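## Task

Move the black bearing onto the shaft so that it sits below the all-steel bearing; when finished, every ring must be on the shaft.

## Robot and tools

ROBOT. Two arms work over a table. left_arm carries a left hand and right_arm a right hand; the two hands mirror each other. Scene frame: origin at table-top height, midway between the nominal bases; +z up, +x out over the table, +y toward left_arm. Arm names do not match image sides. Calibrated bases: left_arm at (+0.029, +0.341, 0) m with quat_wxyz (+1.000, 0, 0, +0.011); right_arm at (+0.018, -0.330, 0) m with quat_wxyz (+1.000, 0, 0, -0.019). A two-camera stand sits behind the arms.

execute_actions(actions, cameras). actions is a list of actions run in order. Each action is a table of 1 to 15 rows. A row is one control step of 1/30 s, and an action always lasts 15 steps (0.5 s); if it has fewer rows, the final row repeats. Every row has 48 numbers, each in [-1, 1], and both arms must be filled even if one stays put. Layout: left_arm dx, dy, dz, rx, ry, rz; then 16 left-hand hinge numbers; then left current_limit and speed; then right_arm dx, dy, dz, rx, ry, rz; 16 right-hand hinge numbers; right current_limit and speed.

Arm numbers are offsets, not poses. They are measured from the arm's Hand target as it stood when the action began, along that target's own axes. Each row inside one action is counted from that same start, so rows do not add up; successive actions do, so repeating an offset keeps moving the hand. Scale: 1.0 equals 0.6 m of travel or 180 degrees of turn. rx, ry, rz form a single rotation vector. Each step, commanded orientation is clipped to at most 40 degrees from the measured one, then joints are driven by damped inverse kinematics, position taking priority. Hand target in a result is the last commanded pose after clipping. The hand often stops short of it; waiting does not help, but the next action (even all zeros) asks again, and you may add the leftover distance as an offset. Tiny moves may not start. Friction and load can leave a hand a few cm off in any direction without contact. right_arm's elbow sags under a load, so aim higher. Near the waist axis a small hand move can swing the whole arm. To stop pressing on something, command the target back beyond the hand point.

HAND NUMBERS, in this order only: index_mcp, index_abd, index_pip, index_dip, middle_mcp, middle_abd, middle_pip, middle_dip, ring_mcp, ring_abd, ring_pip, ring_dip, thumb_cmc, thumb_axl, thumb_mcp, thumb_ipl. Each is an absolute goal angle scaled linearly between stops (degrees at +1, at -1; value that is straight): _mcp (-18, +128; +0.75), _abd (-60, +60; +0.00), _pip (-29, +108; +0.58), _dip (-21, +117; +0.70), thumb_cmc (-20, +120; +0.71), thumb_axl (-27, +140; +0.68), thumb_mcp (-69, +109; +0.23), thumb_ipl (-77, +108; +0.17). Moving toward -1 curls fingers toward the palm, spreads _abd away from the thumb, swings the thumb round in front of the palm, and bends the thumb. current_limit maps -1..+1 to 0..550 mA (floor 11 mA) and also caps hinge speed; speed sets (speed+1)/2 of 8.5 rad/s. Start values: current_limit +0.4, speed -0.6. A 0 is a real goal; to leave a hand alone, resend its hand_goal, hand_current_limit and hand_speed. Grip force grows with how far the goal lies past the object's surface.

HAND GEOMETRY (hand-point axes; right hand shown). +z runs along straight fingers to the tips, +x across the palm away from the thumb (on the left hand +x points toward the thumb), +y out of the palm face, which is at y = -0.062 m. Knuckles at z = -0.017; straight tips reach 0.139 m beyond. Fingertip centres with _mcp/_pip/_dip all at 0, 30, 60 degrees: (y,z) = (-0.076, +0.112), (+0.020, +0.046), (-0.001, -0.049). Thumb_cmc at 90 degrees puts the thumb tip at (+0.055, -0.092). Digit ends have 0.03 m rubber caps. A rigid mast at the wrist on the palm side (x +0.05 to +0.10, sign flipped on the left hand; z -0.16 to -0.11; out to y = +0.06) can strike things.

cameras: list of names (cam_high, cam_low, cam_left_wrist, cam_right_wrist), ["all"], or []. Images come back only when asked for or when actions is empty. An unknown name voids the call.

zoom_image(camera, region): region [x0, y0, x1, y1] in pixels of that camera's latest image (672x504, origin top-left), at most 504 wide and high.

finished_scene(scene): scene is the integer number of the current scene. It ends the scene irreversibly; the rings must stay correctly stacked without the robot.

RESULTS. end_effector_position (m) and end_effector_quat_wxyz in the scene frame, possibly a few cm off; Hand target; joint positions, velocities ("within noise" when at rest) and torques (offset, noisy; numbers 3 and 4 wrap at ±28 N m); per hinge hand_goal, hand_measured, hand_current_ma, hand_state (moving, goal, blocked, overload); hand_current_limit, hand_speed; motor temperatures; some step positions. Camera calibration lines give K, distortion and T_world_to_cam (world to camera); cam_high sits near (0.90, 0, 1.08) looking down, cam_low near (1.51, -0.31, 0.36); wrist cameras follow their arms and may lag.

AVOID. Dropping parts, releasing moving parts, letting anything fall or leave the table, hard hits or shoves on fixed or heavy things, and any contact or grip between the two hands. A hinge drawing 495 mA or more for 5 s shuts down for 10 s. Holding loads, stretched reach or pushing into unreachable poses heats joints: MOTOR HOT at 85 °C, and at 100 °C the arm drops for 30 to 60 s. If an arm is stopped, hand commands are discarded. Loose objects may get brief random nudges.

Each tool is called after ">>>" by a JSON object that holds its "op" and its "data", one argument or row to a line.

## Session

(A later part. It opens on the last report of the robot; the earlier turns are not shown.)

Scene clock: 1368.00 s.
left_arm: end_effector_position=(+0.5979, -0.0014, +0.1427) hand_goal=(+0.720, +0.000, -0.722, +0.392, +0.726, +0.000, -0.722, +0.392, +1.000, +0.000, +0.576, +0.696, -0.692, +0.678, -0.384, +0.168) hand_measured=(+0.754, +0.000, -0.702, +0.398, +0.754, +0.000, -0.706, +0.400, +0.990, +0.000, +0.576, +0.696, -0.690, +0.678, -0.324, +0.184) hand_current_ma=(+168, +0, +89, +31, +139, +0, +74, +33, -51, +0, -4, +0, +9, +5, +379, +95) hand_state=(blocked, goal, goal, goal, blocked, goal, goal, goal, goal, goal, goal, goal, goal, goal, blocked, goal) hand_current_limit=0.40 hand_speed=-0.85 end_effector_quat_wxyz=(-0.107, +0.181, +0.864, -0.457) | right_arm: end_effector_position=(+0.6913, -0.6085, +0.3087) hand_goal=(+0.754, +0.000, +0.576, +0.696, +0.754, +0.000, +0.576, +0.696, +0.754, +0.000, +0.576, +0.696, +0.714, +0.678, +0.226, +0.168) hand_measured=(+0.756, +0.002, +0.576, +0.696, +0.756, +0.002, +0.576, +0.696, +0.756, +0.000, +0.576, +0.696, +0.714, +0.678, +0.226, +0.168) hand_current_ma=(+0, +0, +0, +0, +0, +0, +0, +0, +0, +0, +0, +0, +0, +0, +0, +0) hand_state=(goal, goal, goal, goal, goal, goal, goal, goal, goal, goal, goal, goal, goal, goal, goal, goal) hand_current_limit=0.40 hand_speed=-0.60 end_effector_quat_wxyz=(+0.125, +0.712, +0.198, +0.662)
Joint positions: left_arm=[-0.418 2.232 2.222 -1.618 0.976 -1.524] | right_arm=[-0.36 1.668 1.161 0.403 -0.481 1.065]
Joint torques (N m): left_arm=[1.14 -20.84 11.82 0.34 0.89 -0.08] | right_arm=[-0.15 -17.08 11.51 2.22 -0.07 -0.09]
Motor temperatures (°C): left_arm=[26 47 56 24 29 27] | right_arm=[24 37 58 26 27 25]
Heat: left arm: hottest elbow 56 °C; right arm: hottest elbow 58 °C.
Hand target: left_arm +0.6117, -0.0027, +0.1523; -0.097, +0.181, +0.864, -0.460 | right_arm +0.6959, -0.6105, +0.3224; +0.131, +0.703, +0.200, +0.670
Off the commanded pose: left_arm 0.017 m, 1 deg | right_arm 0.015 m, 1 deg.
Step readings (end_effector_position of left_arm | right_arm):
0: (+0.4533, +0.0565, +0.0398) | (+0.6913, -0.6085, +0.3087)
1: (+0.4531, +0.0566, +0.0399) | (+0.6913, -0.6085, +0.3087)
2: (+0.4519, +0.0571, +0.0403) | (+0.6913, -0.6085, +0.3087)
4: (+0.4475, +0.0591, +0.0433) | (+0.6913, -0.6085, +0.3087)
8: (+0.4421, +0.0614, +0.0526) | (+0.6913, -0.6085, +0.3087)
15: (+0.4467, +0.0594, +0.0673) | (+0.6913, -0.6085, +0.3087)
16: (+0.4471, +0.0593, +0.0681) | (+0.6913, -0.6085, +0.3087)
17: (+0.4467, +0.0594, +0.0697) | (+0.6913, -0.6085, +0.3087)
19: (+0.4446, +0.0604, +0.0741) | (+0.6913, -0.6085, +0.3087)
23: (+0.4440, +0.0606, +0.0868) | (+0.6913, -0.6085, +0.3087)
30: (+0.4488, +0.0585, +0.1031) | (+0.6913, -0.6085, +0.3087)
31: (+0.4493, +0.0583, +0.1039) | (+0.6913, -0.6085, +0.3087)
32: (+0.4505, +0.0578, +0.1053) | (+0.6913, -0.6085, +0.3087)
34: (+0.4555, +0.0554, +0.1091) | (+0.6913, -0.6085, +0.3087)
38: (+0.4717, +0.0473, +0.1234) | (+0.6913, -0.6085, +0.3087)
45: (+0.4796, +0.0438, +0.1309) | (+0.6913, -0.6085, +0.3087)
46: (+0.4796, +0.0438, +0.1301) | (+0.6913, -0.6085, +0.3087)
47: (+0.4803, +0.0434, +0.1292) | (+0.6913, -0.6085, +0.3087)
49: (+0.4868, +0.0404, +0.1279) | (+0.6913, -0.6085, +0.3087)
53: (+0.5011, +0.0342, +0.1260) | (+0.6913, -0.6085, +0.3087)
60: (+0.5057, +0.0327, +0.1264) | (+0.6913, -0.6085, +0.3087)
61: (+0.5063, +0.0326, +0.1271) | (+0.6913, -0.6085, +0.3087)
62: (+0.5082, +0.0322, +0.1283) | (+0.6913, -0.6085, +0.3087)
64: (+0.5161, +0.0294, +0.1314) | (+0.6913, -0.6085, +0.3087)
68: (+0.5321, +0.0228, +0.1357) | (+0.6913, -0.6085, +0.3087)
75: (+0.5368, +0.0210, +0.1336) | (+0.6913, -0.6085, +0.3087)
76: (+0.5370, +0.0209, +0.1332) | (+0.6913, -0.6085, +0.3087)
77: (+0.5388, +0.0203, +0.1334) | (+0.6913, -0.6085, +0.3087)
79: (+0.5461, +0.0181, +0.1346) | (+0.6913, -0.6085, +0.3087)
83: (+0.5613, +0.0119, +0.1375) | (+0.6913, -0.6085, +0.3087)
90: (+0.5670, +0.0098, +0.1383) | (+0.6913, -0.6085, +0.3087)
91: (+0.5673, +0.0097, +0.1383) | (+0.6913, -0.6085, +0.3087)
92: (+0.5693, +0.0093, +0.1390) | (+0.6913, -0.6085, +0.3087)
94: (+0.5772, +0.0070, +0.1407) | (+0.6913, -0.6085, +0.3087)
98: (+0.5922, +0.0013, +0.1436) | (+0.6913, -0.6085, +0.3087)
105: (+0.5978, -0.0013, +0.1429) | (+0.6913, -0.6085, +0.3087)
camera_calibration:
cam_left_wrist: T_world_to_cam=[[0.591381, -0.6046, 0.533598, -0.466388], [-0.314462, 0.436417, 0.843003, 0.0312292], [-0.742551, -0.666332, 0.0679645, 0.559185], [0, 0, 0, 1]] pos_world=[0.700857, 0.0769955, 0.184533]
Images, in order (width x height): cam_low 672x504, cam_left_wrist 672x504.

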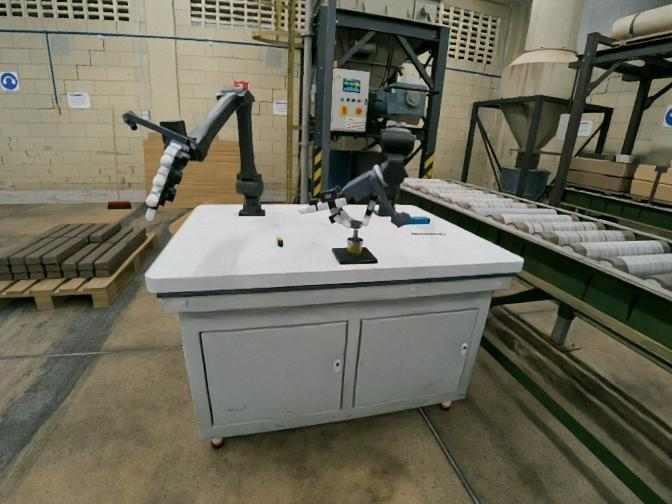

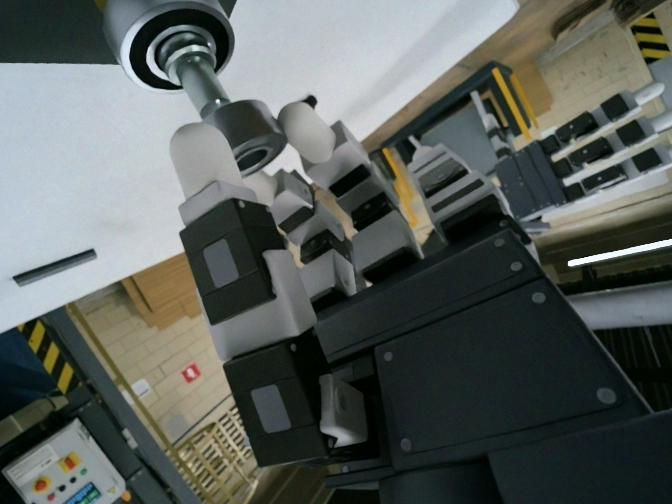

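>>> {"op": "execute_actions", "data": {
  "actions": [
    [[0.0253,0.0103,0.0205,0,0,0,0.72,0,-0.723,0.391,0.725,0,-0.723,0.391,1,0,0.576,0.696,-0.693,0.678,-0.385,0.168,0.4,-0.85,0,0,0,0,0,0,0.754,0,0.576,0.696,0.754,0,0.576,0.696,0.754,0,0.576,0.696,0.714,0.678,0.226,0.168,0.4,-0.6]]
  ],
  "cameras": ["cam_left_wrist","cam_low"]
}}

>>> {"op": "zoom_image", "data": {
  "camera": "cam_left_wrist",
  "region": [140, 20, 320, 190]
}}

>>> {"op": "zoom_image", "data": {
  "camera": "cam_low",
  "region": [335, 205, 375, 240]
}}

Scene clock: 1395.20 s.
left_arm: end_effector_position=(+0.5984, -0.0025, +0.1307) hand_goal=(+0.720, +0.000, -0.722, +0.392, +0.726, +0.000, -0.722, +0.392, +1.000, +0.000, +0.576, +0.696, -0.692, +0.678, -0.384, +0.168) hand_measured=(+0.750, +0.000, -0.706, +0.398, +0.754, +0.000, -0.706, +0.400, +0.990, +0.000, +0.576, +0.696, -0.692, +0.678, -0.324, +0.184) hand_current_ma=(+146, +0, +73, +23, +139, +0, +77, +32, -51, +0, -4, +0, -3, -5, +379, +101) hand_state=(blocked, goal, goal, goal, blocked, goal, goal, goal, goal, goal, goal, goal, goal, goal, blocked, goal) hand_current_limit=0.40 hand_speed=-0.85 end_effector_quat_wxyz=(-0.101, +0.182, +0.863, -0.460) | right_arm: end_effector_position=(+0.6913, -0.6085, +0.3087) hand_goal=(+0.754, +0.000, +0.576, +0.696, +0.754, +0.000, +0.576, +0.696, +0.754, +0.000, +0.576, +0.696, +0.714, +0.678, +0.226, +0.168) hand_measured=(+0.756, +0.002, +0.576, +0.696, +0.756, +0.002, +0.576, +0.696, +0.756, +0.000, +0.576, +0.696, +0.714, +0.678, +0.226, +0.168) hand_current_ma=(+0, +0, +0, +0, +0, +0, +0, +0, +0, +0, +0, +0, +0, +0, +0, +0) hand_state=(goal, goal, goal, goal, goal, goal, goal, goal, goal, goal, goal, goal, goal, goal, goal, goal) hand_current_limit=0.40 hand_speed=-0.60 end_effector_quat_wxyz=(+0.125, +0.712, +0.198, +0.662)
Joint positions: left_arm=[-0.418 2.222 2.173 -1.56 0.98 -1.533] | right_arm=[-0.36 1.668 1.161 0.403 -0.481 1.065]
Joint torques (N m): left_arm=[0.62 -24.53 6.95 0.69 0.7 -0.11] | right_arm=[0.03 -17.08 11.45 2.25 -0.06 -0.09]
Motor temperatures (°C): left_arm=[26 52 65 24 29 27] | right_arm=[24 37 58 26 27 25]
Heat: left arm: hottest elbow 65 °C; right arm: hottest elbow 58 °C.
Hand target: left_arm +0.5951, -0.0028, +0.1404; -0.097, +0.181, +0.864, -0.460 | right_arm +0.6959, -0.6105, +0.3224; +0.131, +0.703, +0.200, +0.670
Off the commanded pose: left_arm 0.010 m, 0 deg | right_arm 0.015 m, 1 deg.
Step readings (end_effector_position of left_arm | right_arm):
0: (+0.5979, -0.0014, +0.1427) | (+0.6913, -0.6085, +0.3087)
1: (+0.5979, -0.0014, +0.1427) | (+0.6913, -0.6085, +0.3087)
2: (+0.5981, -0.0014, +0.1427) | (+0.6913, -0.6085, +0.3087)
4: (+0.5998, -0.0022, +0.1404) | (+0.6913, -0.6085, +0.3087)
8: (+0.5985, -0.0025, +0.1311) | (+0.6913, -0.6085, +0.3087)
15: (+0.5983, -0.0024, +0.1306) | (+0.6913, -0.6085, +0.3087)
camera_calibration:
cam_left_wrist: T_world_to_cam=[[0.589512, -0.596928, 0.544199, -0.461215], [-0.324466, 0.44198, 0.836287, 0.0488374], [-0.739728, -0.669575, 0.0668698, 0.558086], [0, 0, 0, 1]] pos_world=[0.70057, 0.0767831, 0.172832]
Images, in order (width x height): cam_low 672x504, cam_left_wrist 672x504.

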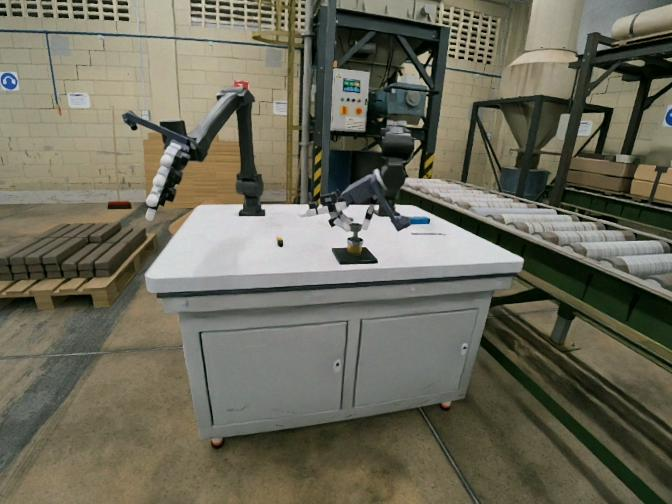

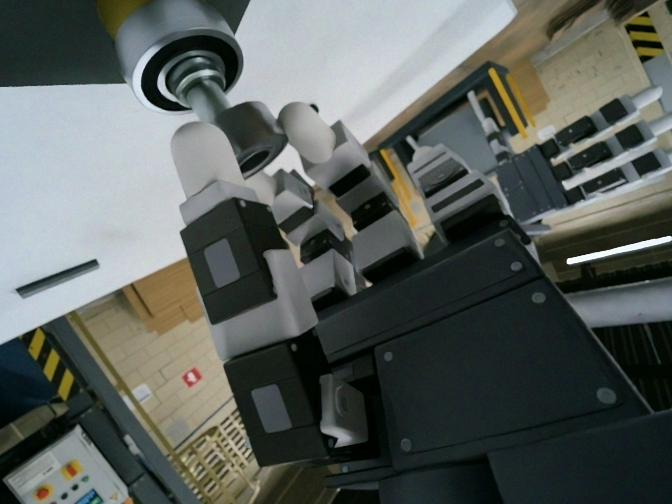

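Scaled by 2.800 from the camera's 672x504 image, which has a finer 960x720 frame.

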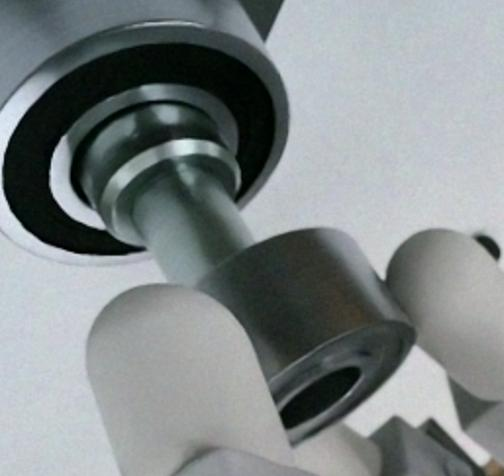

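Scaled by 12.600 from the camera's 672x504 image, which has a finer 960x720 frame.

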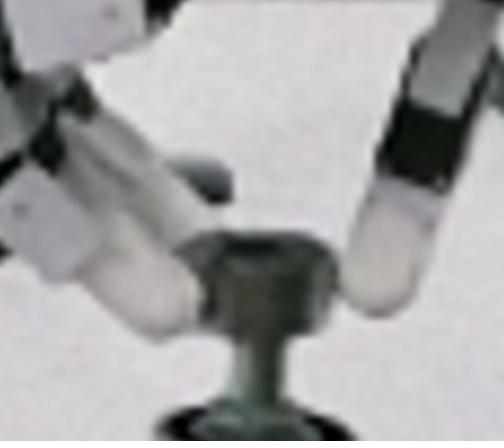

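>>> {"op": "execute_actions", "data": {
  "actions": [],
  "cameras": ["cam_low","cam_left_wrist"]
}}

>>> {"op": "zoom_image", "data": {
  "camera": "cam_left_wrist",
  "region": [140, 20, 320, 190]
}}

>>> {"op": "zoom_image", "data": {
  "camera": "cam_low",
  "region": [335, 205, 375, 240]
}}

Scene clock: 1420.27 s.
left_arm: end_effector_position=(+0.5983, -0.0025, +0.1307) hand_goal=(+0.720, +0.000, -0.722, +0.392, +0.726, +0.000, -0.722, +0.392, +1.000, +0.000, +0.576, +0.696, -0.692, +0.678, -0.384, +0.168) hand_measured=(+0.750, +0.000, -0.706, +0.398, +0.754, +0.000, -0.706, +0.400, +0.990, +0.000, +0.576, +0.696, -0.692, +0.678, -0.324, +0.184) hand_current_ma=(+146, +0, +73, +23, +139, +0, +77, +32, -51, +0, -4, +0, -3, -5, +379, +101) hand_state=(blocked, goal, goal, goal, blocked, goal, goal, goal, goal, goal, goal, goal, goal, goal, blocked, goal) hand_current_limit=0.40 hand_speed=-0.85 end_effector_quat_wxyz=(-0.101, +0.181, +0.863, -0.460) | right_arm: end_effector_position=(+0.6913, -0.6085, +0.3087) hand_goal=(+0.754, +0.000, +0.576, +0.696, +0.754, +0.000, +0.576, +0.696, +0.754, +0.000, +0.576, +0.696, +0.714, +0.678, +0.226, +0.168) hand_measured=(+0.756, +0.002, +0.576, +0.696, +0.756, +0.002, +0.576, +0.696, +0.756, +0.000, +0.576, +0.696, +0.714, +0.678, +0.226, +0.168) hand_current_ma=(+0, +0, +0, +0, +0, +0, +0, +0, +0, +0, +0, +0, +0, +0, +0, +0) hand_state=(goal, goal, goal, goal, goal, goal, goal, goal, goal, goal, goal, goal, goal, goal, goal, goal) hand_current_limit=0.40 hand_speed=-0.60 end_effector_quat_wxyz=(+0.125, +0.712, +0.198, +0.662)
Joint positions: left_arm=[-0.418 2.222 2.173 -1.56 0.98 -1.533] | right_arm=[-0.36 1.668 1.161 0.403 -0.481 1.065]
Joint velocities: within noise
Joint torques (N m): left_arm=[0.32 -25.05 6.72 0.9 0.76 -0.08] | right_arm=[-0.09 -16.97 11.45 2.21 -0.07 -0.1]
Motor temperatures (°C): left_arm=[26 55 58 24 29 27] | right_arm=[24 37 58 26 27 25]
Heat: left arm: hottest elbow 58 °C; right arm: hottest elbow 58 °C.
Hand target: left_arm +0.5951, -0.0028, +0.1404; -0.097, +0.181, +0.864, -0.460 | right_arm +0.6959, -0.6105, +0.3224; +0.131, +0.703, +0.200, +0.670
Off the commanded pose: left_arm 0.010 m, 0 deg | right_arm 0.015 m, 1 deg.
camera_calibration:
cam_left_wrist: T_world_to_cam=[[0.589795, -0.596927, 0.543893, -0.461301], [-0.324286, 0.44175, 0.836478, 0.048663], [-0.739581, -0.669728, 0.0669674, 0.557903], [0, 0, 0, 1]] pos_world=[0.700469, 0.0767835, 0.172832]
Images, in order (width x height): cam_low 672x504, cam_left_wrist 672x504.

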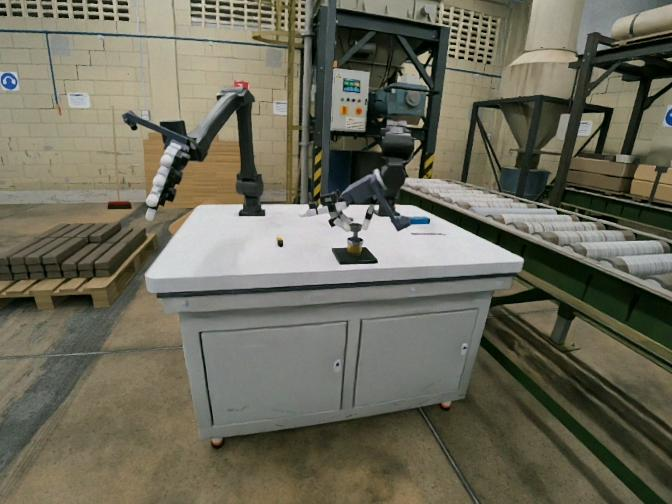

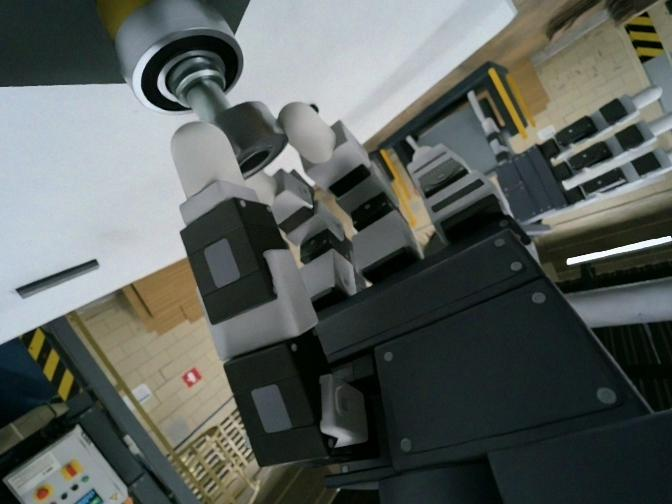

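Scaled by 2.800 from the camera's 672x504 image, which has a finer 960x720 frame.

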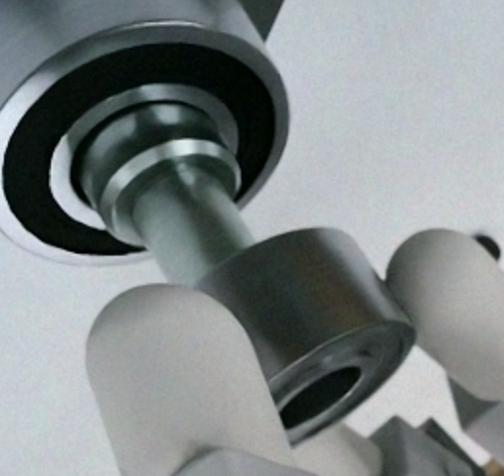

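Scaled by 12.600 from the camera's 672x504 image, which has a finer 960x720 frame.

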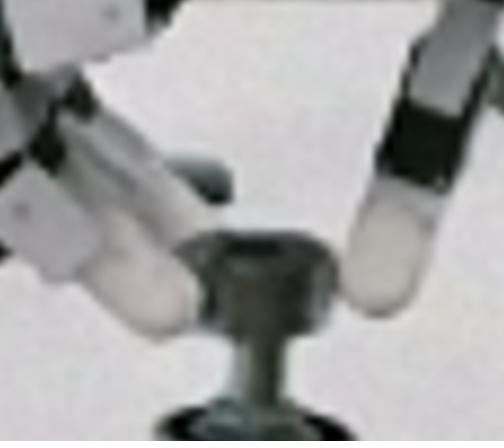

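>>> {"op": "zoom_image", "data": {
  "camera": "cam_left_wrist",
  "region": [190, 80, 300, 190]
}}

>>> {"op": "zoom_image", "data": {
  "camera": "cam_low",
  "region": [340, 210, 370, 240]
}}

>>> {"op": "execute_actions", "data": {
  "actions": [],
  "cameras": ["cam_high"]
}}

Scaled by 4.582 from the camera's 672x504 image, which has a finer 960x720 frame.

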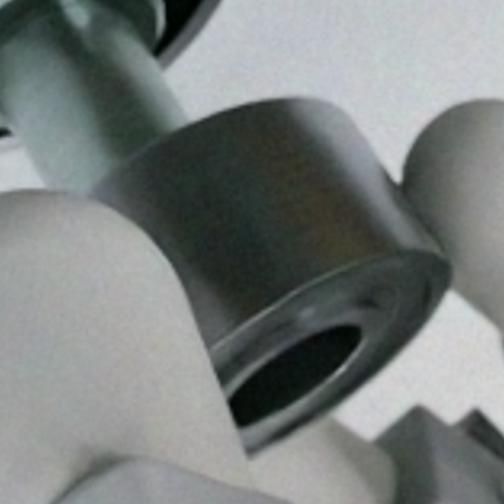

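Scaled by 16.800 from the camera's 672x504 image, which has a finer 960x720 frame.

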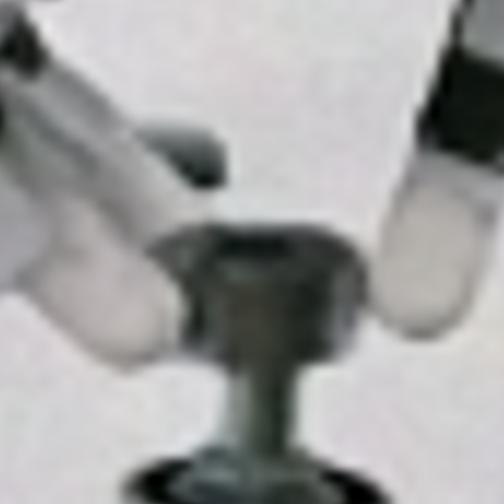

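Scene clock: 1461.17 s.
left_arm: end_effector_position=(+0.5983, -0.0025, +0.1307) hand_goal=(+0.720, +0.000, -0.722, +0.392, +0.726, +0.000, -0.722, +0.392, +1.000, +0.000, +0.576, +0.696, -0.692, +0.678, -0.384, +0.168) hand_measured=(+0.750, +0.000, -0.706, +0.398, +0.754, +0.000, -0.706, +0.400, +0.990, +0.000, +0.576, +0.696, -0.692, +0.678, -0.324, +0.184) hand_current_ma=(+146, +0, +73, +23, +139, +0, +77, +32, -51, +0, -4, +0, -3, -5, +379, +101) hand_state=(blocked, goal, goal, goal, blocked, goal, goal, goal, goal, goal, goal, goal, goal, goal, blocked, goal) hand_current_limit=0.40 hand_speed=-0.85 end_effector_quat_wxyz=(-0.101, +0.181, +0.863, -0.460) | right_arm: end_effector_position=(+0.6913, -0.6085, +0.3087) hand_goal=(+0.754, +0.000, +0.576, +0.696, +0.754, +0.000, +0.576, +0.696, +0.754, +0.000, +0.576, +0.696, +0.714, +0.678, +0.226, +0.168) hand_measured=(+0.756, +0.002, +0.576, +0.696, +0.756, +0.002, +0.576, +0.696, +0.756, +0.000, +0.576, +0.696, +0.714, +0.678, +0.226, +0.168) hand_current_ma=(+0, +0, +0, +0, +0, +0, +0, +0, +0, +0, +0, +0, +0, +0, +0, +0) hand_state=(goal, goal, goal, goal, goal, goal, goal, goal, goal, goal, goal, goal, goal, goal, goal, goal) hand_current_limit=0.40 hand_speed=-0.60 end_effector_quat_wxyz=(+0.125, +0.712, +0.198, +0.662)
Joint positions: left_arm=[-0.418 2.222 2.173 -1.56 0.98 -1.533] | right_arm=[-0.36 1.668 1.161 0.403 -0.481 1.065]
Joint velocities: within noise
Joint torques (N m): left_arm=[0.73 -24.88 6.82 0.69 0.72 -0.1] | right_arm=[-0.26 -17.14 11.48 2.21 -0.06 -0.1]
Motor temperatures (°C): left_arm=[26 57 55 24 29 27] | right_arm=[24 37 58 26 27 25]
Heat: left arm: hottest shoulder 57 °C; right arm: hottest elbow 58 °C.
Hand target: left_arm +0.5951, -0.0028, +0.1404; -0.097, +0.181, +0.864, -0.460 | right_arm +0.6959, -0.6105, +0.3224; +0.131, +0.703, +0.200, +0.670
Off the commanded pose: left_arm 0.010 m, 0 deg | right_arm 0.015 m, 1 deg.
Images, in order (width x height): cam_high 672x504.

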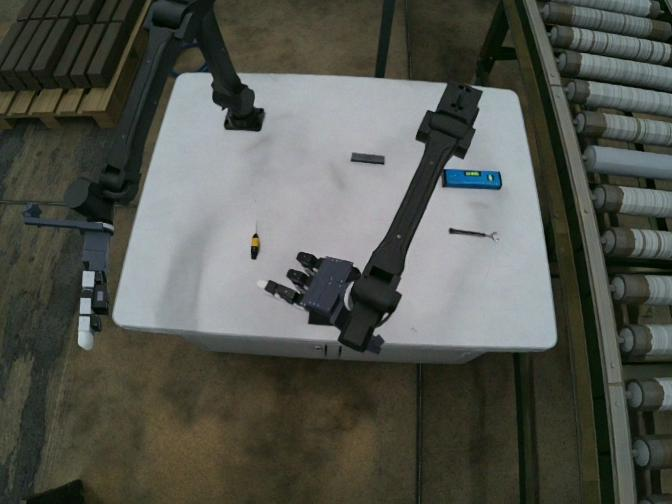

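>>> {"op": "execute_actions", "data": {
  "actions": [
    [[0,0.0083,0.0056,0,0,0,0.72,0,-0.723,0.391,0.725,0,-0.723,0.391,1,0,0.576,0.696,-0.693,0.678,-0.385,0.168,0.4,-0.85,0,0,0,0,0,0,0.754,0,0.576,0.696,0.754,0,0.576,0.696,0.754,0,0.576,0.696,0.714,0.678,0.226,0.168,0.4,-0.6]]
  ],
  "cameras": ["cam_left_wrist","cam_low"]
}}

>>> {"op": "zoom_image", "data": {
  "camera": "cam_left_wrist",
  "region": [190, 80, 300, 190]
}}

>>> {"op": "zoom_image", "data": {
  "camera": "cam_low",
  "region": [340, 210, 370, 240]
}}

Scene clock: 1487.07 s.
left_arm: end_effector_position=(+0.5982, -0.0024, +0.1301) hand_goal=(+0.720, +0.000, -0.722, +0.392, +0.726, +0.000, -0.722, +0.392, +1.000, +0.000, +0.576, +0.696, -0.692, +0.678, -0.384, +0.168) hand_measured=(+0.750, +0.000, -0.706, +0.398, +0.754, +0.000, -0.706, +0.400, +0.990, +0.000, +0.576, +0.696, -0.692, +0.678, -0.324, +0.184) hand_current_ma=(+146, +0, +73, +23, +139, +0, +77, +32, -51, +0, -4, +0, -3, -5, +379, +101) hand_state=(blocked, goal, goal, goal, blocked, goal, goal, goal, goal, goal, goal, goal, goal, goal, blocked, goal) hand_current_limit=0.40 hand_speed=-0.85 end_effector_quat_wxyz=(-0.098, +0.182, +0.863, -0.460) | right_arm: end_effector_position=(+0.6913, -0.6085, +0.3087) hand_goal=(+0.754, +0.000, +0.576, +0.696, +0.754, +0.000, +0.576, +0.696, +0.754, +0.000, +0.576, +0.696, +0.714, +0.678, +0.226, +0.168) hand_measured=(+0.756, +0.002, +0.576, +0.696, +0.756, +0.002, +0.576, +0.696, +0.756, +0.000, +0.576, +0.696, +0.714, +0.678, +0.226, +0.168) hand_current_ma=(+0, +0, +0, +0, +0, +0, +0, +0, +0, +0, +0, +0, +0, +0, +0, +0) hand_state=(goal, goal, goal, goal, goal, goal, goal, goal, goal, goal, goal, goal, goal, goal, goal, goal) hand_current_limit=0.40 hand_speed=-0.60 end_effector_quat_wxyz=(+0.125, +0.712, +0.198, +0.662)
Joint positions: left_arm=[-0.418 2.216 2.161 -1.546 0.98 -1.537] | right_arm=[-0.36 1.668 1.161 0.403 -0.481 1.065]
Joint torques (N m): left_arm=[0.85 -23.71 6.63 1.02 0.72 -0.07] | right_arm=[-0.03 -17.03 11.48 2.24 -0.07 -0.09]
Motor temperatures (°C): left_arm=[26 58 54 24 28 27] | right_arm=[24 37 58 26 27 25]
Heat: left arm: hottest shoulder 58 °C; right arm: hottest elbow 58 °C.
Hand target: left_arm +0.5950, -0.0028, +0.1342; -0.097, +0.181, +0.864, -0.460 | right_arm +0.6959, -0.6105, +0.3224; +0.131, +0.703, +0.200, +0.670
Off the commanded pose: left_arm 0.005 m, 0 deg | right_arm 0.015 m, 1 deg.
Step readings (end_effector_position of left_arm | right_arm):
0: (+0.5983, -0.0025, +0.1307) | (+0.6913, -0.6085, +0.3087)
1: (+0.5984, -0.0025, +0.1307) | (+0.6913, -0.6085, +0.3087)
2: (+0.5983, -0.0025, +0.1303) | (+0.6913, -0.6085, +0.3087)
4: (+0.5983, -0.0025, +0.1304) | (+0.6913, -0.6085, +0.3087)
8: (+0.5982, -0.0024, +0.1303) | (+0.6913, -0.6085, +0.3087)
15: (+0.5982, -0.0025, +0.1302) | (+0.6913, -0.6085, +0.3087)
camera_calibration:
cam_left_wrist: T_world_to_cam=[[0.588517, -0.594804, 0.547591, -0.460577], [-0.328906, 0.442584, 0.83423, 0.0521792], [-0.738559, -0.671065, 0.0648337, 0.557514], [0, 0, 0, 1]] pos_world=[0.699975, 0.0770813, 0.172533]
Images, in order (width x height): cam_low 672x504, cam_left_wrist 672x504.

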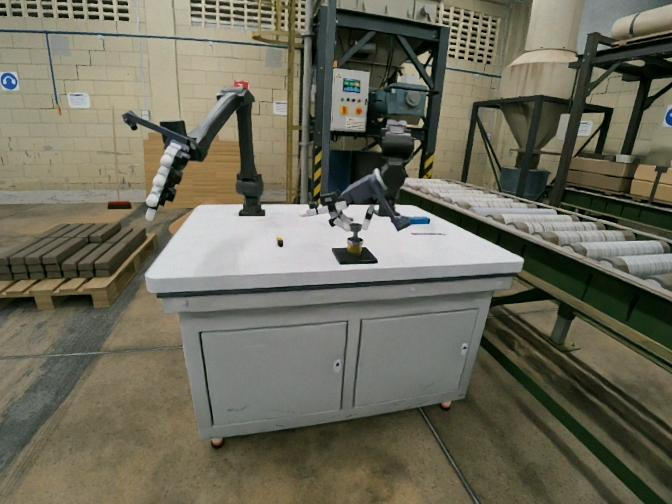

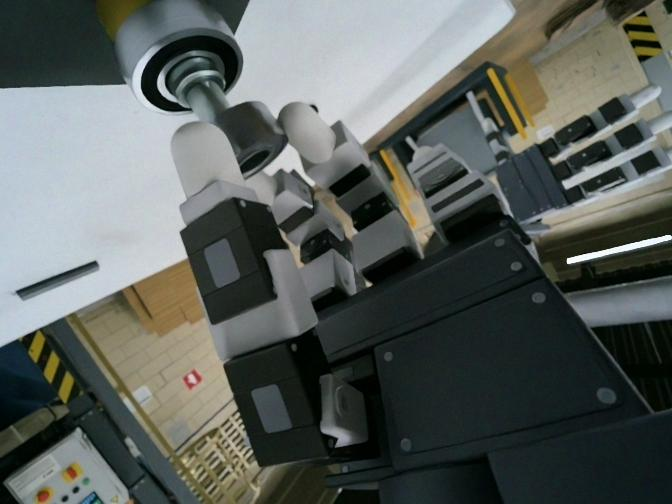

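Scaled by 4.582 from the camera's 672x504 image, which has a finer 960x720 frame.

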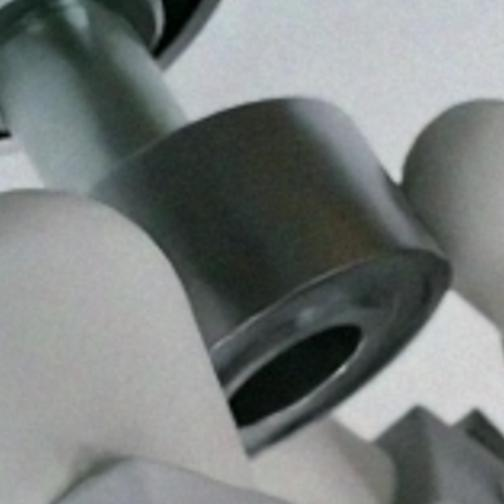

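Scaled by 16.800 from the camera's 672x504 image, which has a finer 960x720 frame.

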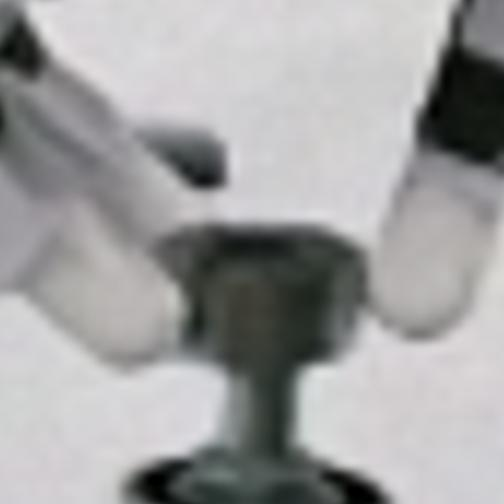

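>>> {"op": "execute_actions", "data": {
  "actions": [
    [[0,0.0083,0.0056,0,0,0,0.72,0,-0.723,0.391,0.725,0,-0.723,0.391,1,0,0.576,0.696,-0.693,0.678,-0.385,0.168,0.4,-0.85,0,0,0,0,0,0,0.754,0,0.576,0.696,0.754,0,0.576,0.696,0.754,0,0.576,0.696,0.714,0.678,0.226,0.168,0.4,-0.6]]
  ],
  "cameras": ["cam_left_wrist","cam_low"]
}}

>>> {"op": "zoom_image", "data": {
  "camera": "cam_left_wrist",
  "region": [190, 80, 300, 190]
}}

>>> {"op": "zoom_image", "data": {
  "camera": "cam_low",
  "region": [340, 210, 370, 240]
}}

Scene clock: 1495.03 s.
left_arm: end_effector_position=(+0.5983, -0.0025, +0.1296) hand_goal=(+0.720, +0.000, -0.722, +0.392, +0.726, +0.000, -0.722, +0.392, +1.000, +0.000, +0.576, +0.696, -0.692, +0.678, -0.384, +0.168) hand_measured=(+0.750, +0.000, -0.706, +0.396, +0.754, +0.000, -0.706, +0.400, +0.990, +0.000, +0.576, +0.696, -0.694, +0.678, -0.324, +0.184) hand_current_ma=(+146, +0, +73, +17, +139, +0, +77, +32, -51, +0, -4, +0, -4, -5, +379, +101) hand_state=(blocked, goal, goal, goal, blocked, goal, goal, goal, goal, goal, goal, goal, goal, goal, blocked, goal) hand_current_limit=0.40 hand_speed=-0.85 end_effector_quat_wxyz=(-0.095, +0.182, +0.863, -0.461) | right_arm: end_effector_position=(+0.6913, -0.6085, +0.3087) hand_goal=(+0.754, +0.000, +0.576, +0.696, +0.754, +0.000, +0.576, +0.696, +0.754, +0.000, +0.576, +0.696, +0.714, +0.678, +0.226, +0.168) hand_measured=(+0.756, +0.002, +0.576, +0.696, +0.756, +0.002, +0.576, +0.696, +0.756, +0.000, +0.576, +0.696, +0.714, +0.678, +0.226, +0.168) hand_current_ma=(+0, +0, +0, +0, +0, +0, +0, +0, +0, +0, +0, +0, +0, +0, +0, +0) hand_state=(goal, goal, goal, goal, goal, goal, goal, goal, goal, goal, goal, goal, goal, goal, goal, goal) hand_current_limit=0.40 hand_speed=-0.60 end_effector_quat_wxyz=(+0.125, +0.712, +0.198, +0.662)
Joint positions: left_arm=[-0.418 2.21 2.151 -1.533 0.98 -1.539] | right_arm=[-0.36 1.668 1.161 0.403 -0.481 1.065]
Joint torques (N m): left_arm=[0.03 -23.18 6.6 1.06 0.7 -0.04] | right_arm=[-0.09 -16.97 11.47 2.28 -0.07 -0.09]
Motor temperatures (°C): left_arm=[26 56 53 24 28 27] | right_arm=[24 37 58 26 27 25]
Heat: left arm: hottest shoulder 56 °C; right arm: hottest elbow 58 °C.
Hand target: left_arm +0.5951, -0.0028, +0.1282; -0.097, +0.181, +0.864, -0.460 | right_arm +0.6959, -0.6105, +0.3224; +0.131, +0.703, +0.200, +0.670
Off the commanded pose: left_arm 0.004 m, 0 deg | right_arm 0.015 m, 1 deg.
Step readings (end_effector_position of left_arm | right_arm):
0: (+0.5982, -0.0024, +0.1301) | (+0.6913, -0.6085, +0.3087)
1: (+0.5982, -0.0024, +0.1301) | (+0.6913, -0.6085, +0.3087)
2: (+0.5982, -0.0025, +0.1300) | (+0.6913, -0.6085, +0.3087)
4: (+0.5982, -0.0025, +0.1298) | (+0.6913, -0.6085, +0.3087)
8: (+0.5981, -0.0024, +0.1297) | (+0.6913, -0.6085, +0.3087)
15: (+0.5982, -0.0025, +0.1296) | (+0.6913, -0.6085, +0.3087)
camera_calibration:
cam_left_wrist: T_world_to_cam=[[0.586433, -0.592701, 0.552089, -0.459713], [-0.334023, 0.443986, 0.831448, 0.0560304], [-0.73792, -0.671998, 0.062392, 0.557483], [0, 0, 0, 1]] pos_world=[0.699684, 0.0772781, 0.172434]
Images, in order (width x height): cam_low 672x504, cam_left_wrist 672x504.

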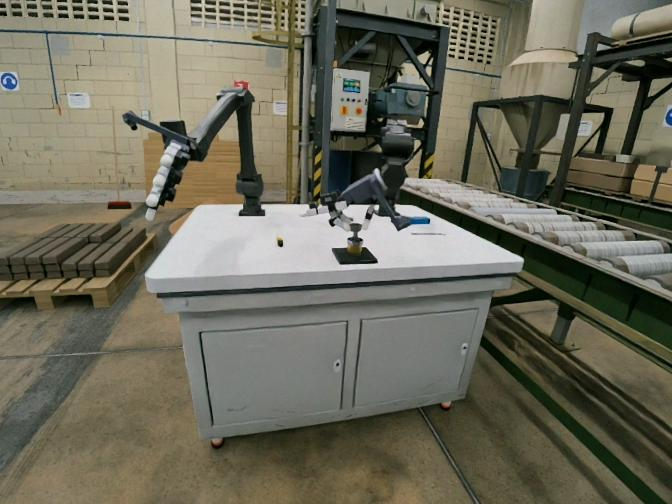

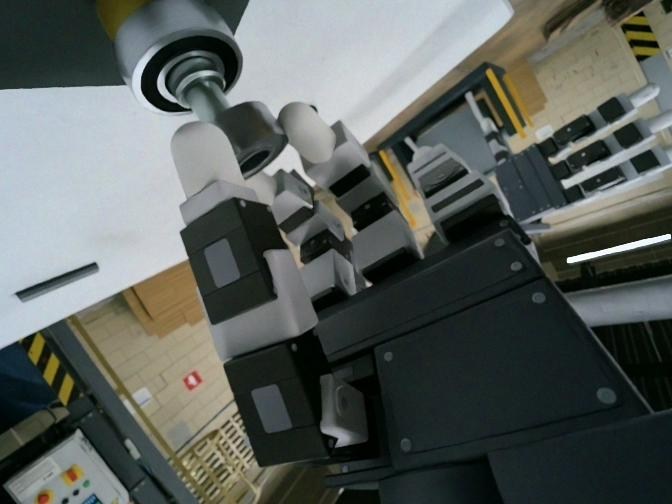

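Scaled by 4.582 from the camera's 672x504 image, which has a finer 960x720 frame.

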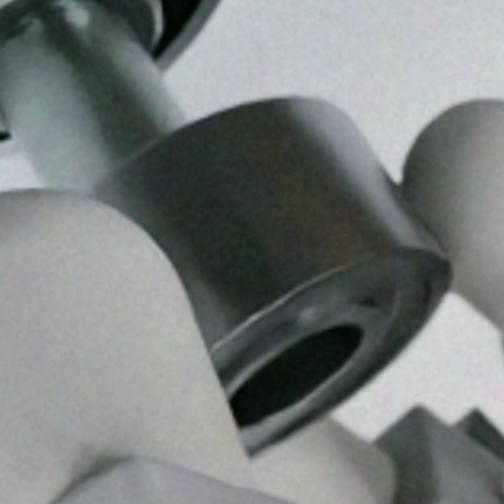

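Scaled by 16.800 from the camera's 672x504 image, which has a finer 960x720 frame.

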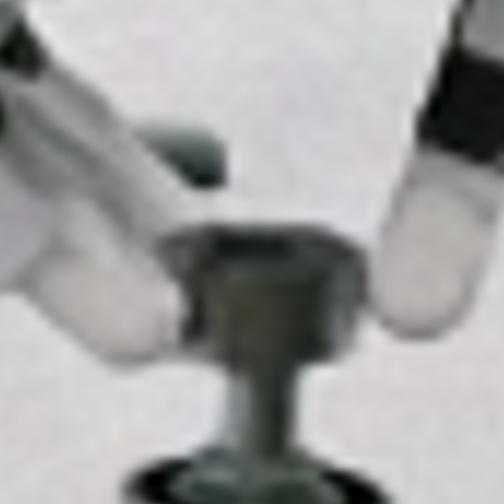

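>>> {"op": "execute_actions", "data": {
  "actions": [
    [[0,0.0083,0.0056,0,0,0,0.72,0,-0.723,0.391,0.725,0,-0.723,0.391,1,0,0.576,0.696,-0.693,0.678,-0.385,0.168,0.4,-0.85,0,0,0,0,0,0,0.754,0,0.576,0.696,0.754,0,0.576,0.696,0.754,0,0.576,0.696,0.714,0.678,0.226,0.168,0.4,-0.6]]
  ],
  "cameras": ["cam_left_wrist","cam_low"]
}}

>>> {"op": "zoom_image", "data": {
  "camera": "cam_left_wrist",
  "region": [190, 80, 300, 190]
}}

>>> {"op": "zoom_image", "data": {
  "camera": "cam_low",
  "region": [340, 210, 370, 240]
}}

Scene clock: 1511.40 s.
left_arm: end_effector_position=(+0.5982, -0.0026, +0.1293) hand_goal=(+0.720, +0.000, -0.722, +0.392, +0.726, +0.000, -0.722, +0.392, +1.000, +0.000, +0.576, +0.696, -0.692, +0.678, -0.384, +0.168) hand_measured=(+0.750, +0.000, -0.706, +0.394, +0.754, +0.000, -0.706, +0.400, +0.990, +0.000, +0.576, +0.696, -0.694, +0.676, -0.324, +0.184) hand_current_ma=(+145, +0, +70, +10, +139, +0, +77, +32, -51, +0, -4, +0, -6, -6, +379, +101) hand_state=(blocked, goal, goal, goal, blocked, goal, goal, goal, goal, goal, goal, goal, goal, goal, blocked, goal) hand_current_limit=0.40 hand_speed=-0.85 end_effector_quat_wxyz=(-0.093, +0.183, +0.863, -0.462) | right_arm: end_effector_position=(+0.6913, -0.6085, +0.3087) hand_goal=(+0.754, +0.000, +0.576, +0.696, +0.754, +0.000, +0.576, +0.696, +0.754, +0.000, +0.576, +0.696, +0.714, +0.678, +0.226, +0.168) hand_measured=(+0.756, +0.002, +0.576, +0.696, +0.756, +0.002, +0.576, +0.696, +0.756, +0.000, +0.576, +0.696, +0.714, +0.678, +0.226, +0.168) hand_current_ma=(+0, +0, +0, +0, +0, +0, +0, +0, +0, +0, +0, +0, +0, +0, +0, +0) hand_state=(goal, goal, goal, goal, goal, goal, goal, goal, goal, goal, goal, goal, goal, goal, goal, goal) hand_current_limit=0.40 hand_speed=-0.60 end_effector_quat_wxyz=(+0.125, +0.712, +0.198, +0.662)
Joint positions: left_arm=[-0.418 2.205 2.14 -1.521 0.98 -1.543] | right_arm=[-0.36 1.668 1.161 0.403 -0.481 1.065]
Joint torques (N m): left_arm=[0.73 -22.59 6.31 1.07 0.74 -0.02] | right_arm=[-0.26 -17.2 11.48 2.18 -0.06 -0.09]
Motor temperatures (°C): left_arm=[26 55 53 24 28 27] | right_arm=[24 37 58 26 27 25]
Heat: left arm: hottest shoulder 55 °C; right arm: hottest elbow 58 °C.
Hand target: left_arm +0.5950, -0.0028, +0.1223; -0.097, +0.181, +0.864, -0.460 | right_arm +0.6959, -0.6105, +0.3224; +0.131, +0.703, +0.200, +0.670
Off the commanded pose: left_arm 0.008 m, 1 deg | right_arm 0.015 m, 1 deg.
Step readings (end_effector_position of left_arm | right_arm):
0: (+0.5983, -0.0025, +0.1296) | (+0.6913, -0.6085, +0.3087)
1: (+0.5983, -0.0025, +0.1296) | (+0.6913, -0.6085, +0.3087)
2: (+0.5983, -0.0025, +0.1294) | (+0.6913, -0.6085, +0.3087)
4: (+0.5982, -0.0026, +0.1294) | (+0.6913, -0.6085, +0.3087)
8: (+0.5982, -0.0026, +0.1293) | (+0.6913, -0.6085, +0.3087)
15: (+0.5981, -0.0026, +0.1293) | (+0.6913, -0.6085, +0.3087)
camera_calibration:
cam_left_wrist: T_world_to_cam=[[0.584905, -0.590452, 0.556105, -0.459109], [-0.338565, 0.445301, 0.828903, 0.0594075], [-0.737061, -0.673108, 0.0605524, 0.557134], [0, 0, 0, 1]] pos_world=[0.699291, 0.0774749, 0.172334]
Images, in order (width x height): cam_low 672x504, cam_left_wrist 672x504.

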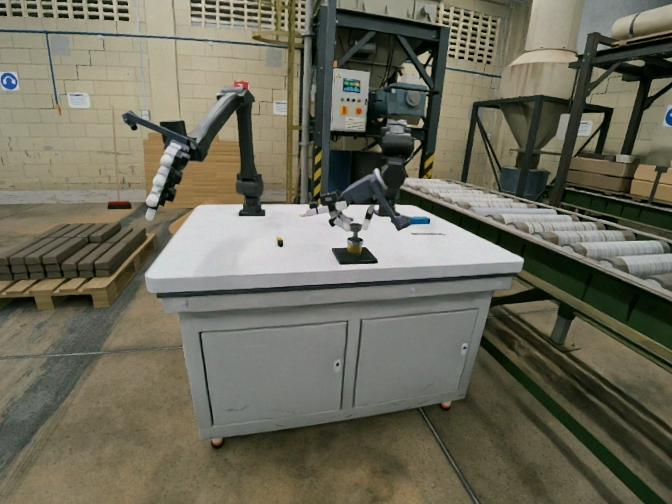

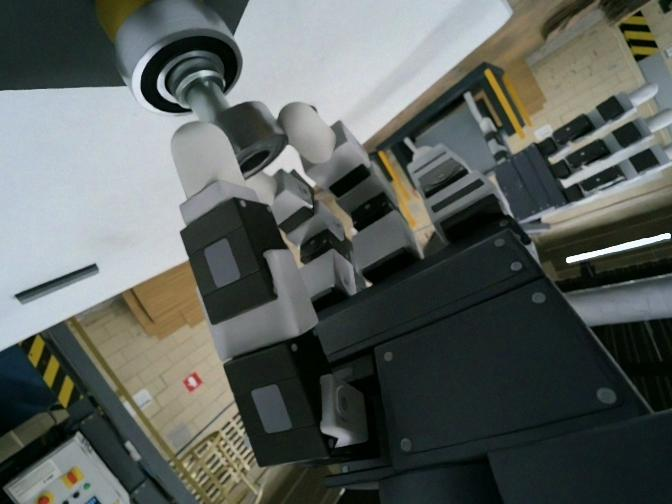

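Scaled by 4.582 from the camera's 672x504 image, which has a finer 960x720 frame.

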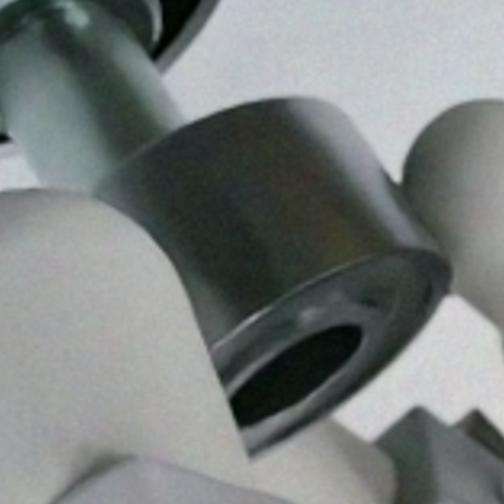

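Scaled by 16.800 from the camera's 672x504 image, which has a finer 960x720 frame.

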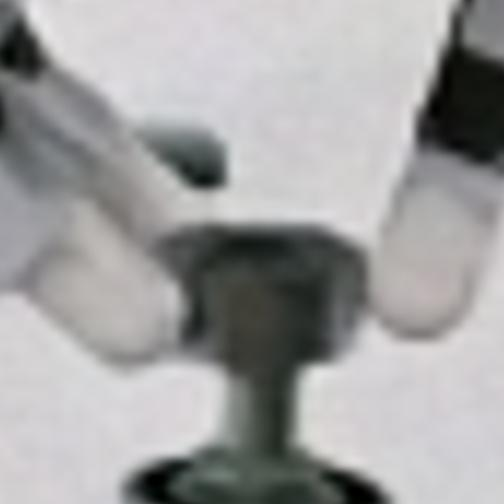

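>>> {"op": "execute_actions", "data": {
  "actions": [
    [[0.0040,0.0051,-0.0076,0,0,0,0.72,0,-0.723,0.391,0.725,0,-0.723,0.391,1,0,0.576,0.696,-0.693,0.678,-0.385,0.168,0.4,-0.85,0,0,0,0,0,0,0.754,0,0.576,0.696,0.754,0,0.576,0.696,0.754,0,0.576,0.696,0.714,0.678,0.226,0.168,0.4,-0.6]]
  ],
  "cameras": []
}}

Scene clock: 1550.03 s.
left_arm: end_effector_position=(+0.5969, -0.0020, +0.1294) hand_goal=(+0.720, +0.000, -0.722, +0.392, +0.726, +0.000, -0.722, +0.392, +1.000, +0.000, +0.576, +0.696, -0.692, +0.678, -0.384, +0.168) hand_measured=(+0.750, +0.000, -0.706, +0.394, +0.754, +0.000, -0.706, +0.400, +0.990, +0.000, +0.576, +0.696, -0.694, +0.676, -0.324, +0.184) hand_current_ma=(+145, +0, +69, +10, +139, +0, +77, +32, -51, +0, -4, +0, -8, -8, +379, +102) hand_state=(blocked, goal, goal, goal, blocked, goal, goal, goal, goal, goal, goal, goal, goal, goal, blocked, goal) hand_current_limit=0.40 hand_speed=-0.85 end_effector_quat_wxyz=(-0.093, +0.184, +0.863, -0.462) | right_arm: end_effector_position=(+0.6913, -0.6085, +0.3087) hand_goal=(+0.754, +0.000, +0.576, +0.696, +0.754, +0.000, +0.576, +0.696, +0.754, +0.000, +0.576, +0.696, +0.714, +0.678, +0.226, +0.168) hand_measured=(+0.756, +0.002, +0.576, +0.696, +0.756, +0.002, +0.576, +0.696, +0.756, +0.000, +0.576, +0.696, +0.714, +0.678, +0.226, +0.168) hand_current_ma=(+0, +0, +0, +0, +0, +0, +0, +0, +0, +0, +0, +0, +0, +0, +0, +0) hand_state=(goal, goal, goal, goal, goal, goal, goal, goal, goal, goal, goal, goal, goal, goal, goal, goal) hand_current_limit=0.40 hand_speed=-0.60 end_effector_quat_wxyz=(+0.125, +0.712, +0.198, +0.662)
Joint positions: left_arm=[-0.418 2.201 2.133 -1.521 0.982 -1.539] | right_arm=[-0.36 1.668 1.161 0.403 -0.481 1.065]
Joint torques (N m): left_arm=[0.91 -22.48 6.3 0.65 0.7 0.12] | right_arm=[-0.03 -17.14 11.47 2.25 -0.08 -0.09]
Motor temperatures (°C): left_arm=[26 59 51 24 28 27] | right_arm=[24 37 58 26 27 25]
Heat: left arm: hottest shoulder 59 °C; right arm: hottest elbow 58 °C.
Hand target: left_arm +0.5950, +0.0031, +0.1224; -0.097, +0.181, +0.864, -0.460 | right_arm +0.6959, -0.6105, +0.3224; +0.131, +0.703, +0.200, +0.670
Off the commanded pose: left_arm 0.009 m, 1 deg | right_arm 0.015 m, 1 deg.
Step readings (end_effector_position of left_arm | right_arm):
0: (+0.5982, -0.0026, +0.1293) | (+0.6913, -0.6085, +0.3087)
1: (+0.5982, -0.0026, +0.1293) | (+0.6913, -0.6085, +0.3087)
2: (+0.5981, -0.0025, +0.1294) | (+0.6913, -0.6085, +0.3087)
4: (+0.5976, -0.0024, +0.1294) | (+0.6913, -0.6085, +0.3087)
8: (+0.5971, -0.0020, +0.1294) | (+0.6913, -0.6085, +0.3087)
15: (+0.5969, -0.0020, +0.1292) | (+0.6913, -0.6085, +0.3087)
No camera images: "cameras" was empty.

>>> {"op": "execute_actions", "data": {
  "actions": [
    [[-0.0041,0.0041,-0.0060,0,0,0,0.72,0,-0.723,0.391,0.725,0,-0.723,0.391,1,0,0.576,0.696,-0.693,0.678,-0.385,0.168,0.4,-0.85,0,0,0,0,0,0,0.754,0,0.576,0.696,0.754,0,0.576,0.696,0.754,0,0.576,0.696,0.714,0.678,0.226,0.168,0.4,-0.6]]
  ],
  "cameras": ["cam_left_wrist","cam_low"]
}}

>>> {"op": "zoom_image", "data": {
  "camera": "cam_left_wrist",
  "region": [190, 80, 300, 190]
}}

>>> {"op": "zoom_image", "data": {
  "camera": "cam_low",
  "region": [340, 210, 370, 240]
}}

Scene clock: 1562.13 s.
left_arm: end_effector_position=(+0.5987, -0.0005, +0.1294) hand_goal=(+0.720, +0.000, -0.722, +0.392, +0.726, +0.000, -0.722, +0.392, +1.000, +0.000, +0.576, +0.696, -0.692, +0.678, -0.384, +0.168) hand_measured=(+0.750, +0.000, -0.706, +0.394, +0.754, +0.000, -0.706, +0.400, +0.990, +0.000, +0.576, +0.696, -0.694, +0.676, -0.324, +0.184) hand_current_ma=(+145, +0, +69, +10, +139, +0, +77, +32, -51, +0, -4, +0, -8, -8, +379, +102) hand_state=(blocked, goal, goal, goal, blocked, goal, goal, goal, goal, goal, goal, goal, goal, goal, blocked, goal) hand_current_limit=0.40 hand_speed=-0.85 end_effector_quat_wxyz=(-0.090, +0.186, +0.862, -0.463) | right_arm: end_effector_position=(+0.6913, -0.6085, +0.3087) hand_goal=(+0.754, +0.000, +0.576, +0.696, +0.754, +0.000, +0.576, +0.696, +0.754, +0.000, +0.576, +0.696, +0.714, +0.678, +0.226, +0.168) hand_measured=(+0.756, +0.002, +0.576, +0.696, +0.756, +0.002, +0.576, +0.696, +0.756, +0.000, +0.576, +0.696, +0.714, +0.678, +0.226, +0.168) hand_current_ma=(+0, +0, +0, +0, +0, +0, +0, +0, +0, +0, +0, +0, +0, +0, +0, +0) hand_state=(goal, goal, goal, goal, goal, goal, goal, goal, goal, goal, goal, goal, goal, goal, goal, goal) hand_current_limit=0.40 hand_speed=-0.60 end_effector_quat_wxyz=(+0.125, +0.712, +0.198, +0.662)
Joint positions: left_arm=[-0.414 2.201 2.133 -1.521 0.984 -1.53] | right_arm=[-0.36 1.668 1.161 0.403 -0.481 1.065]
Joint torques (N m): left_arm=[1.49 -21.95 7.57 0.18 0.57 0.16] | right_arm=[-0.26 -17.08 11.49 2.26 -0.07 -0.09]
Motor temperatures (°C): left_arm=[26 57 51 24 28 27] | right_arm=[24 37 59 26 27 25]
Heat: left arm: hottest shoulder 57 °C; right arm: hottest elbow 59 °C.
Hand target: left_arm +0.5990, +0.0061, +0.1224; -0.097, +0.181, +0.864, -0.460 | right_arm +0.6959, -0.6105, +0.3224; +0.131, +0.703, +0.200, +0.670
Off the commanded pose: left_arm 0.010 m, 1 deg | right_arm 0.015 m, 1 deg.
Step readings (end_effector_position of left_arm | right_arm):
0: (+0.5969, -0.0020, +0.1294) | (+0.6913, -0.6085, +0.3087)
1: (+0.5969, -0.0020, +0.1294) | (+0.6913, -0.6085, +0.3087)
2: (+0.5971, -0.0018, +0.1294) | (+0.6913, -0.6085, +0.3087)
4: (+0.5975, -0.0016, +0.1295) | (+0.6913, -0.6085, +0.3087)
8: (+0.5983, -0.0009, +0.1295) | (+0.6913, -0.6085, +0.3087)
15: (+0.5987, -0.0005, +0.1294) | (+0.6913, -0.6085, +0.3087)
camera_calibration:
cam_left_wrist: T_world_to_cam=[[0.580026, -0.588882, 0.562839, -0.456273], [-0.341936, 0.451113, 0.824365, 0.0611267], [-0.739358, -0.670608, 0.0602972, 0.560283], [0, 0, 0, 1]] pos_world=[0.699801, 0.0794641, 0.172634]
Images, in order (width x height): cam_low 672x504, cam_left_wrist 672x504.

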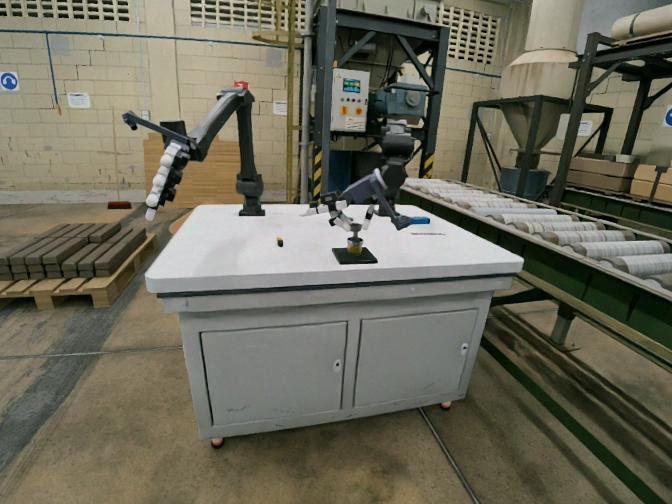

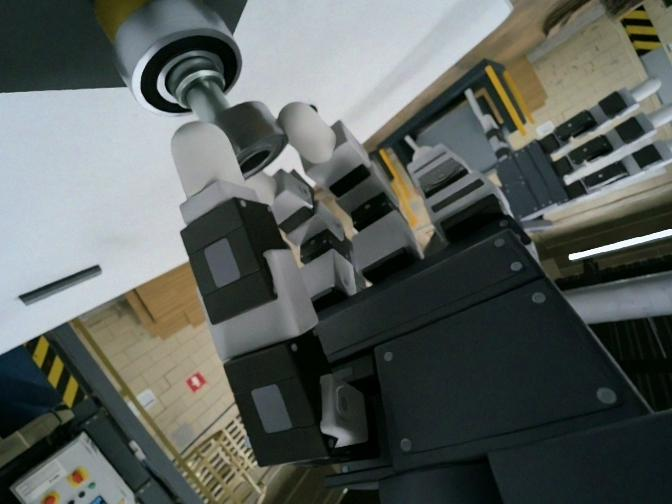

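Scaled by 4.582 from the camera's 672x504 image, which has a finer 960x720 frame.

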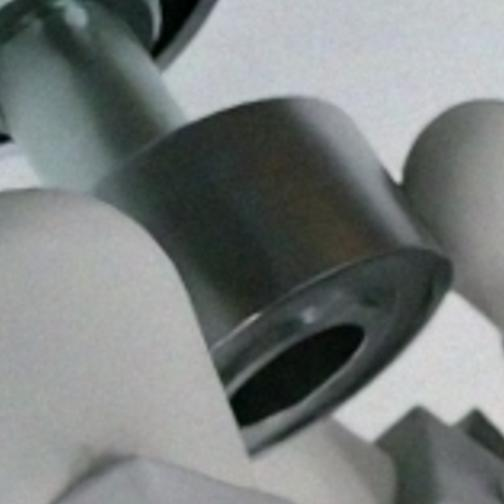

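Scaled by 16.800 from the camera's 672x504 image, which has a finer 960x720 frame.

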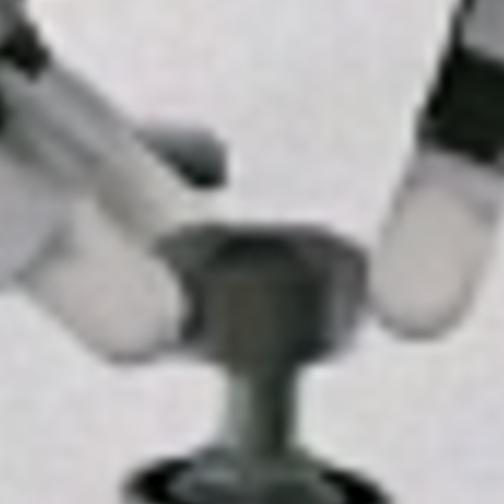

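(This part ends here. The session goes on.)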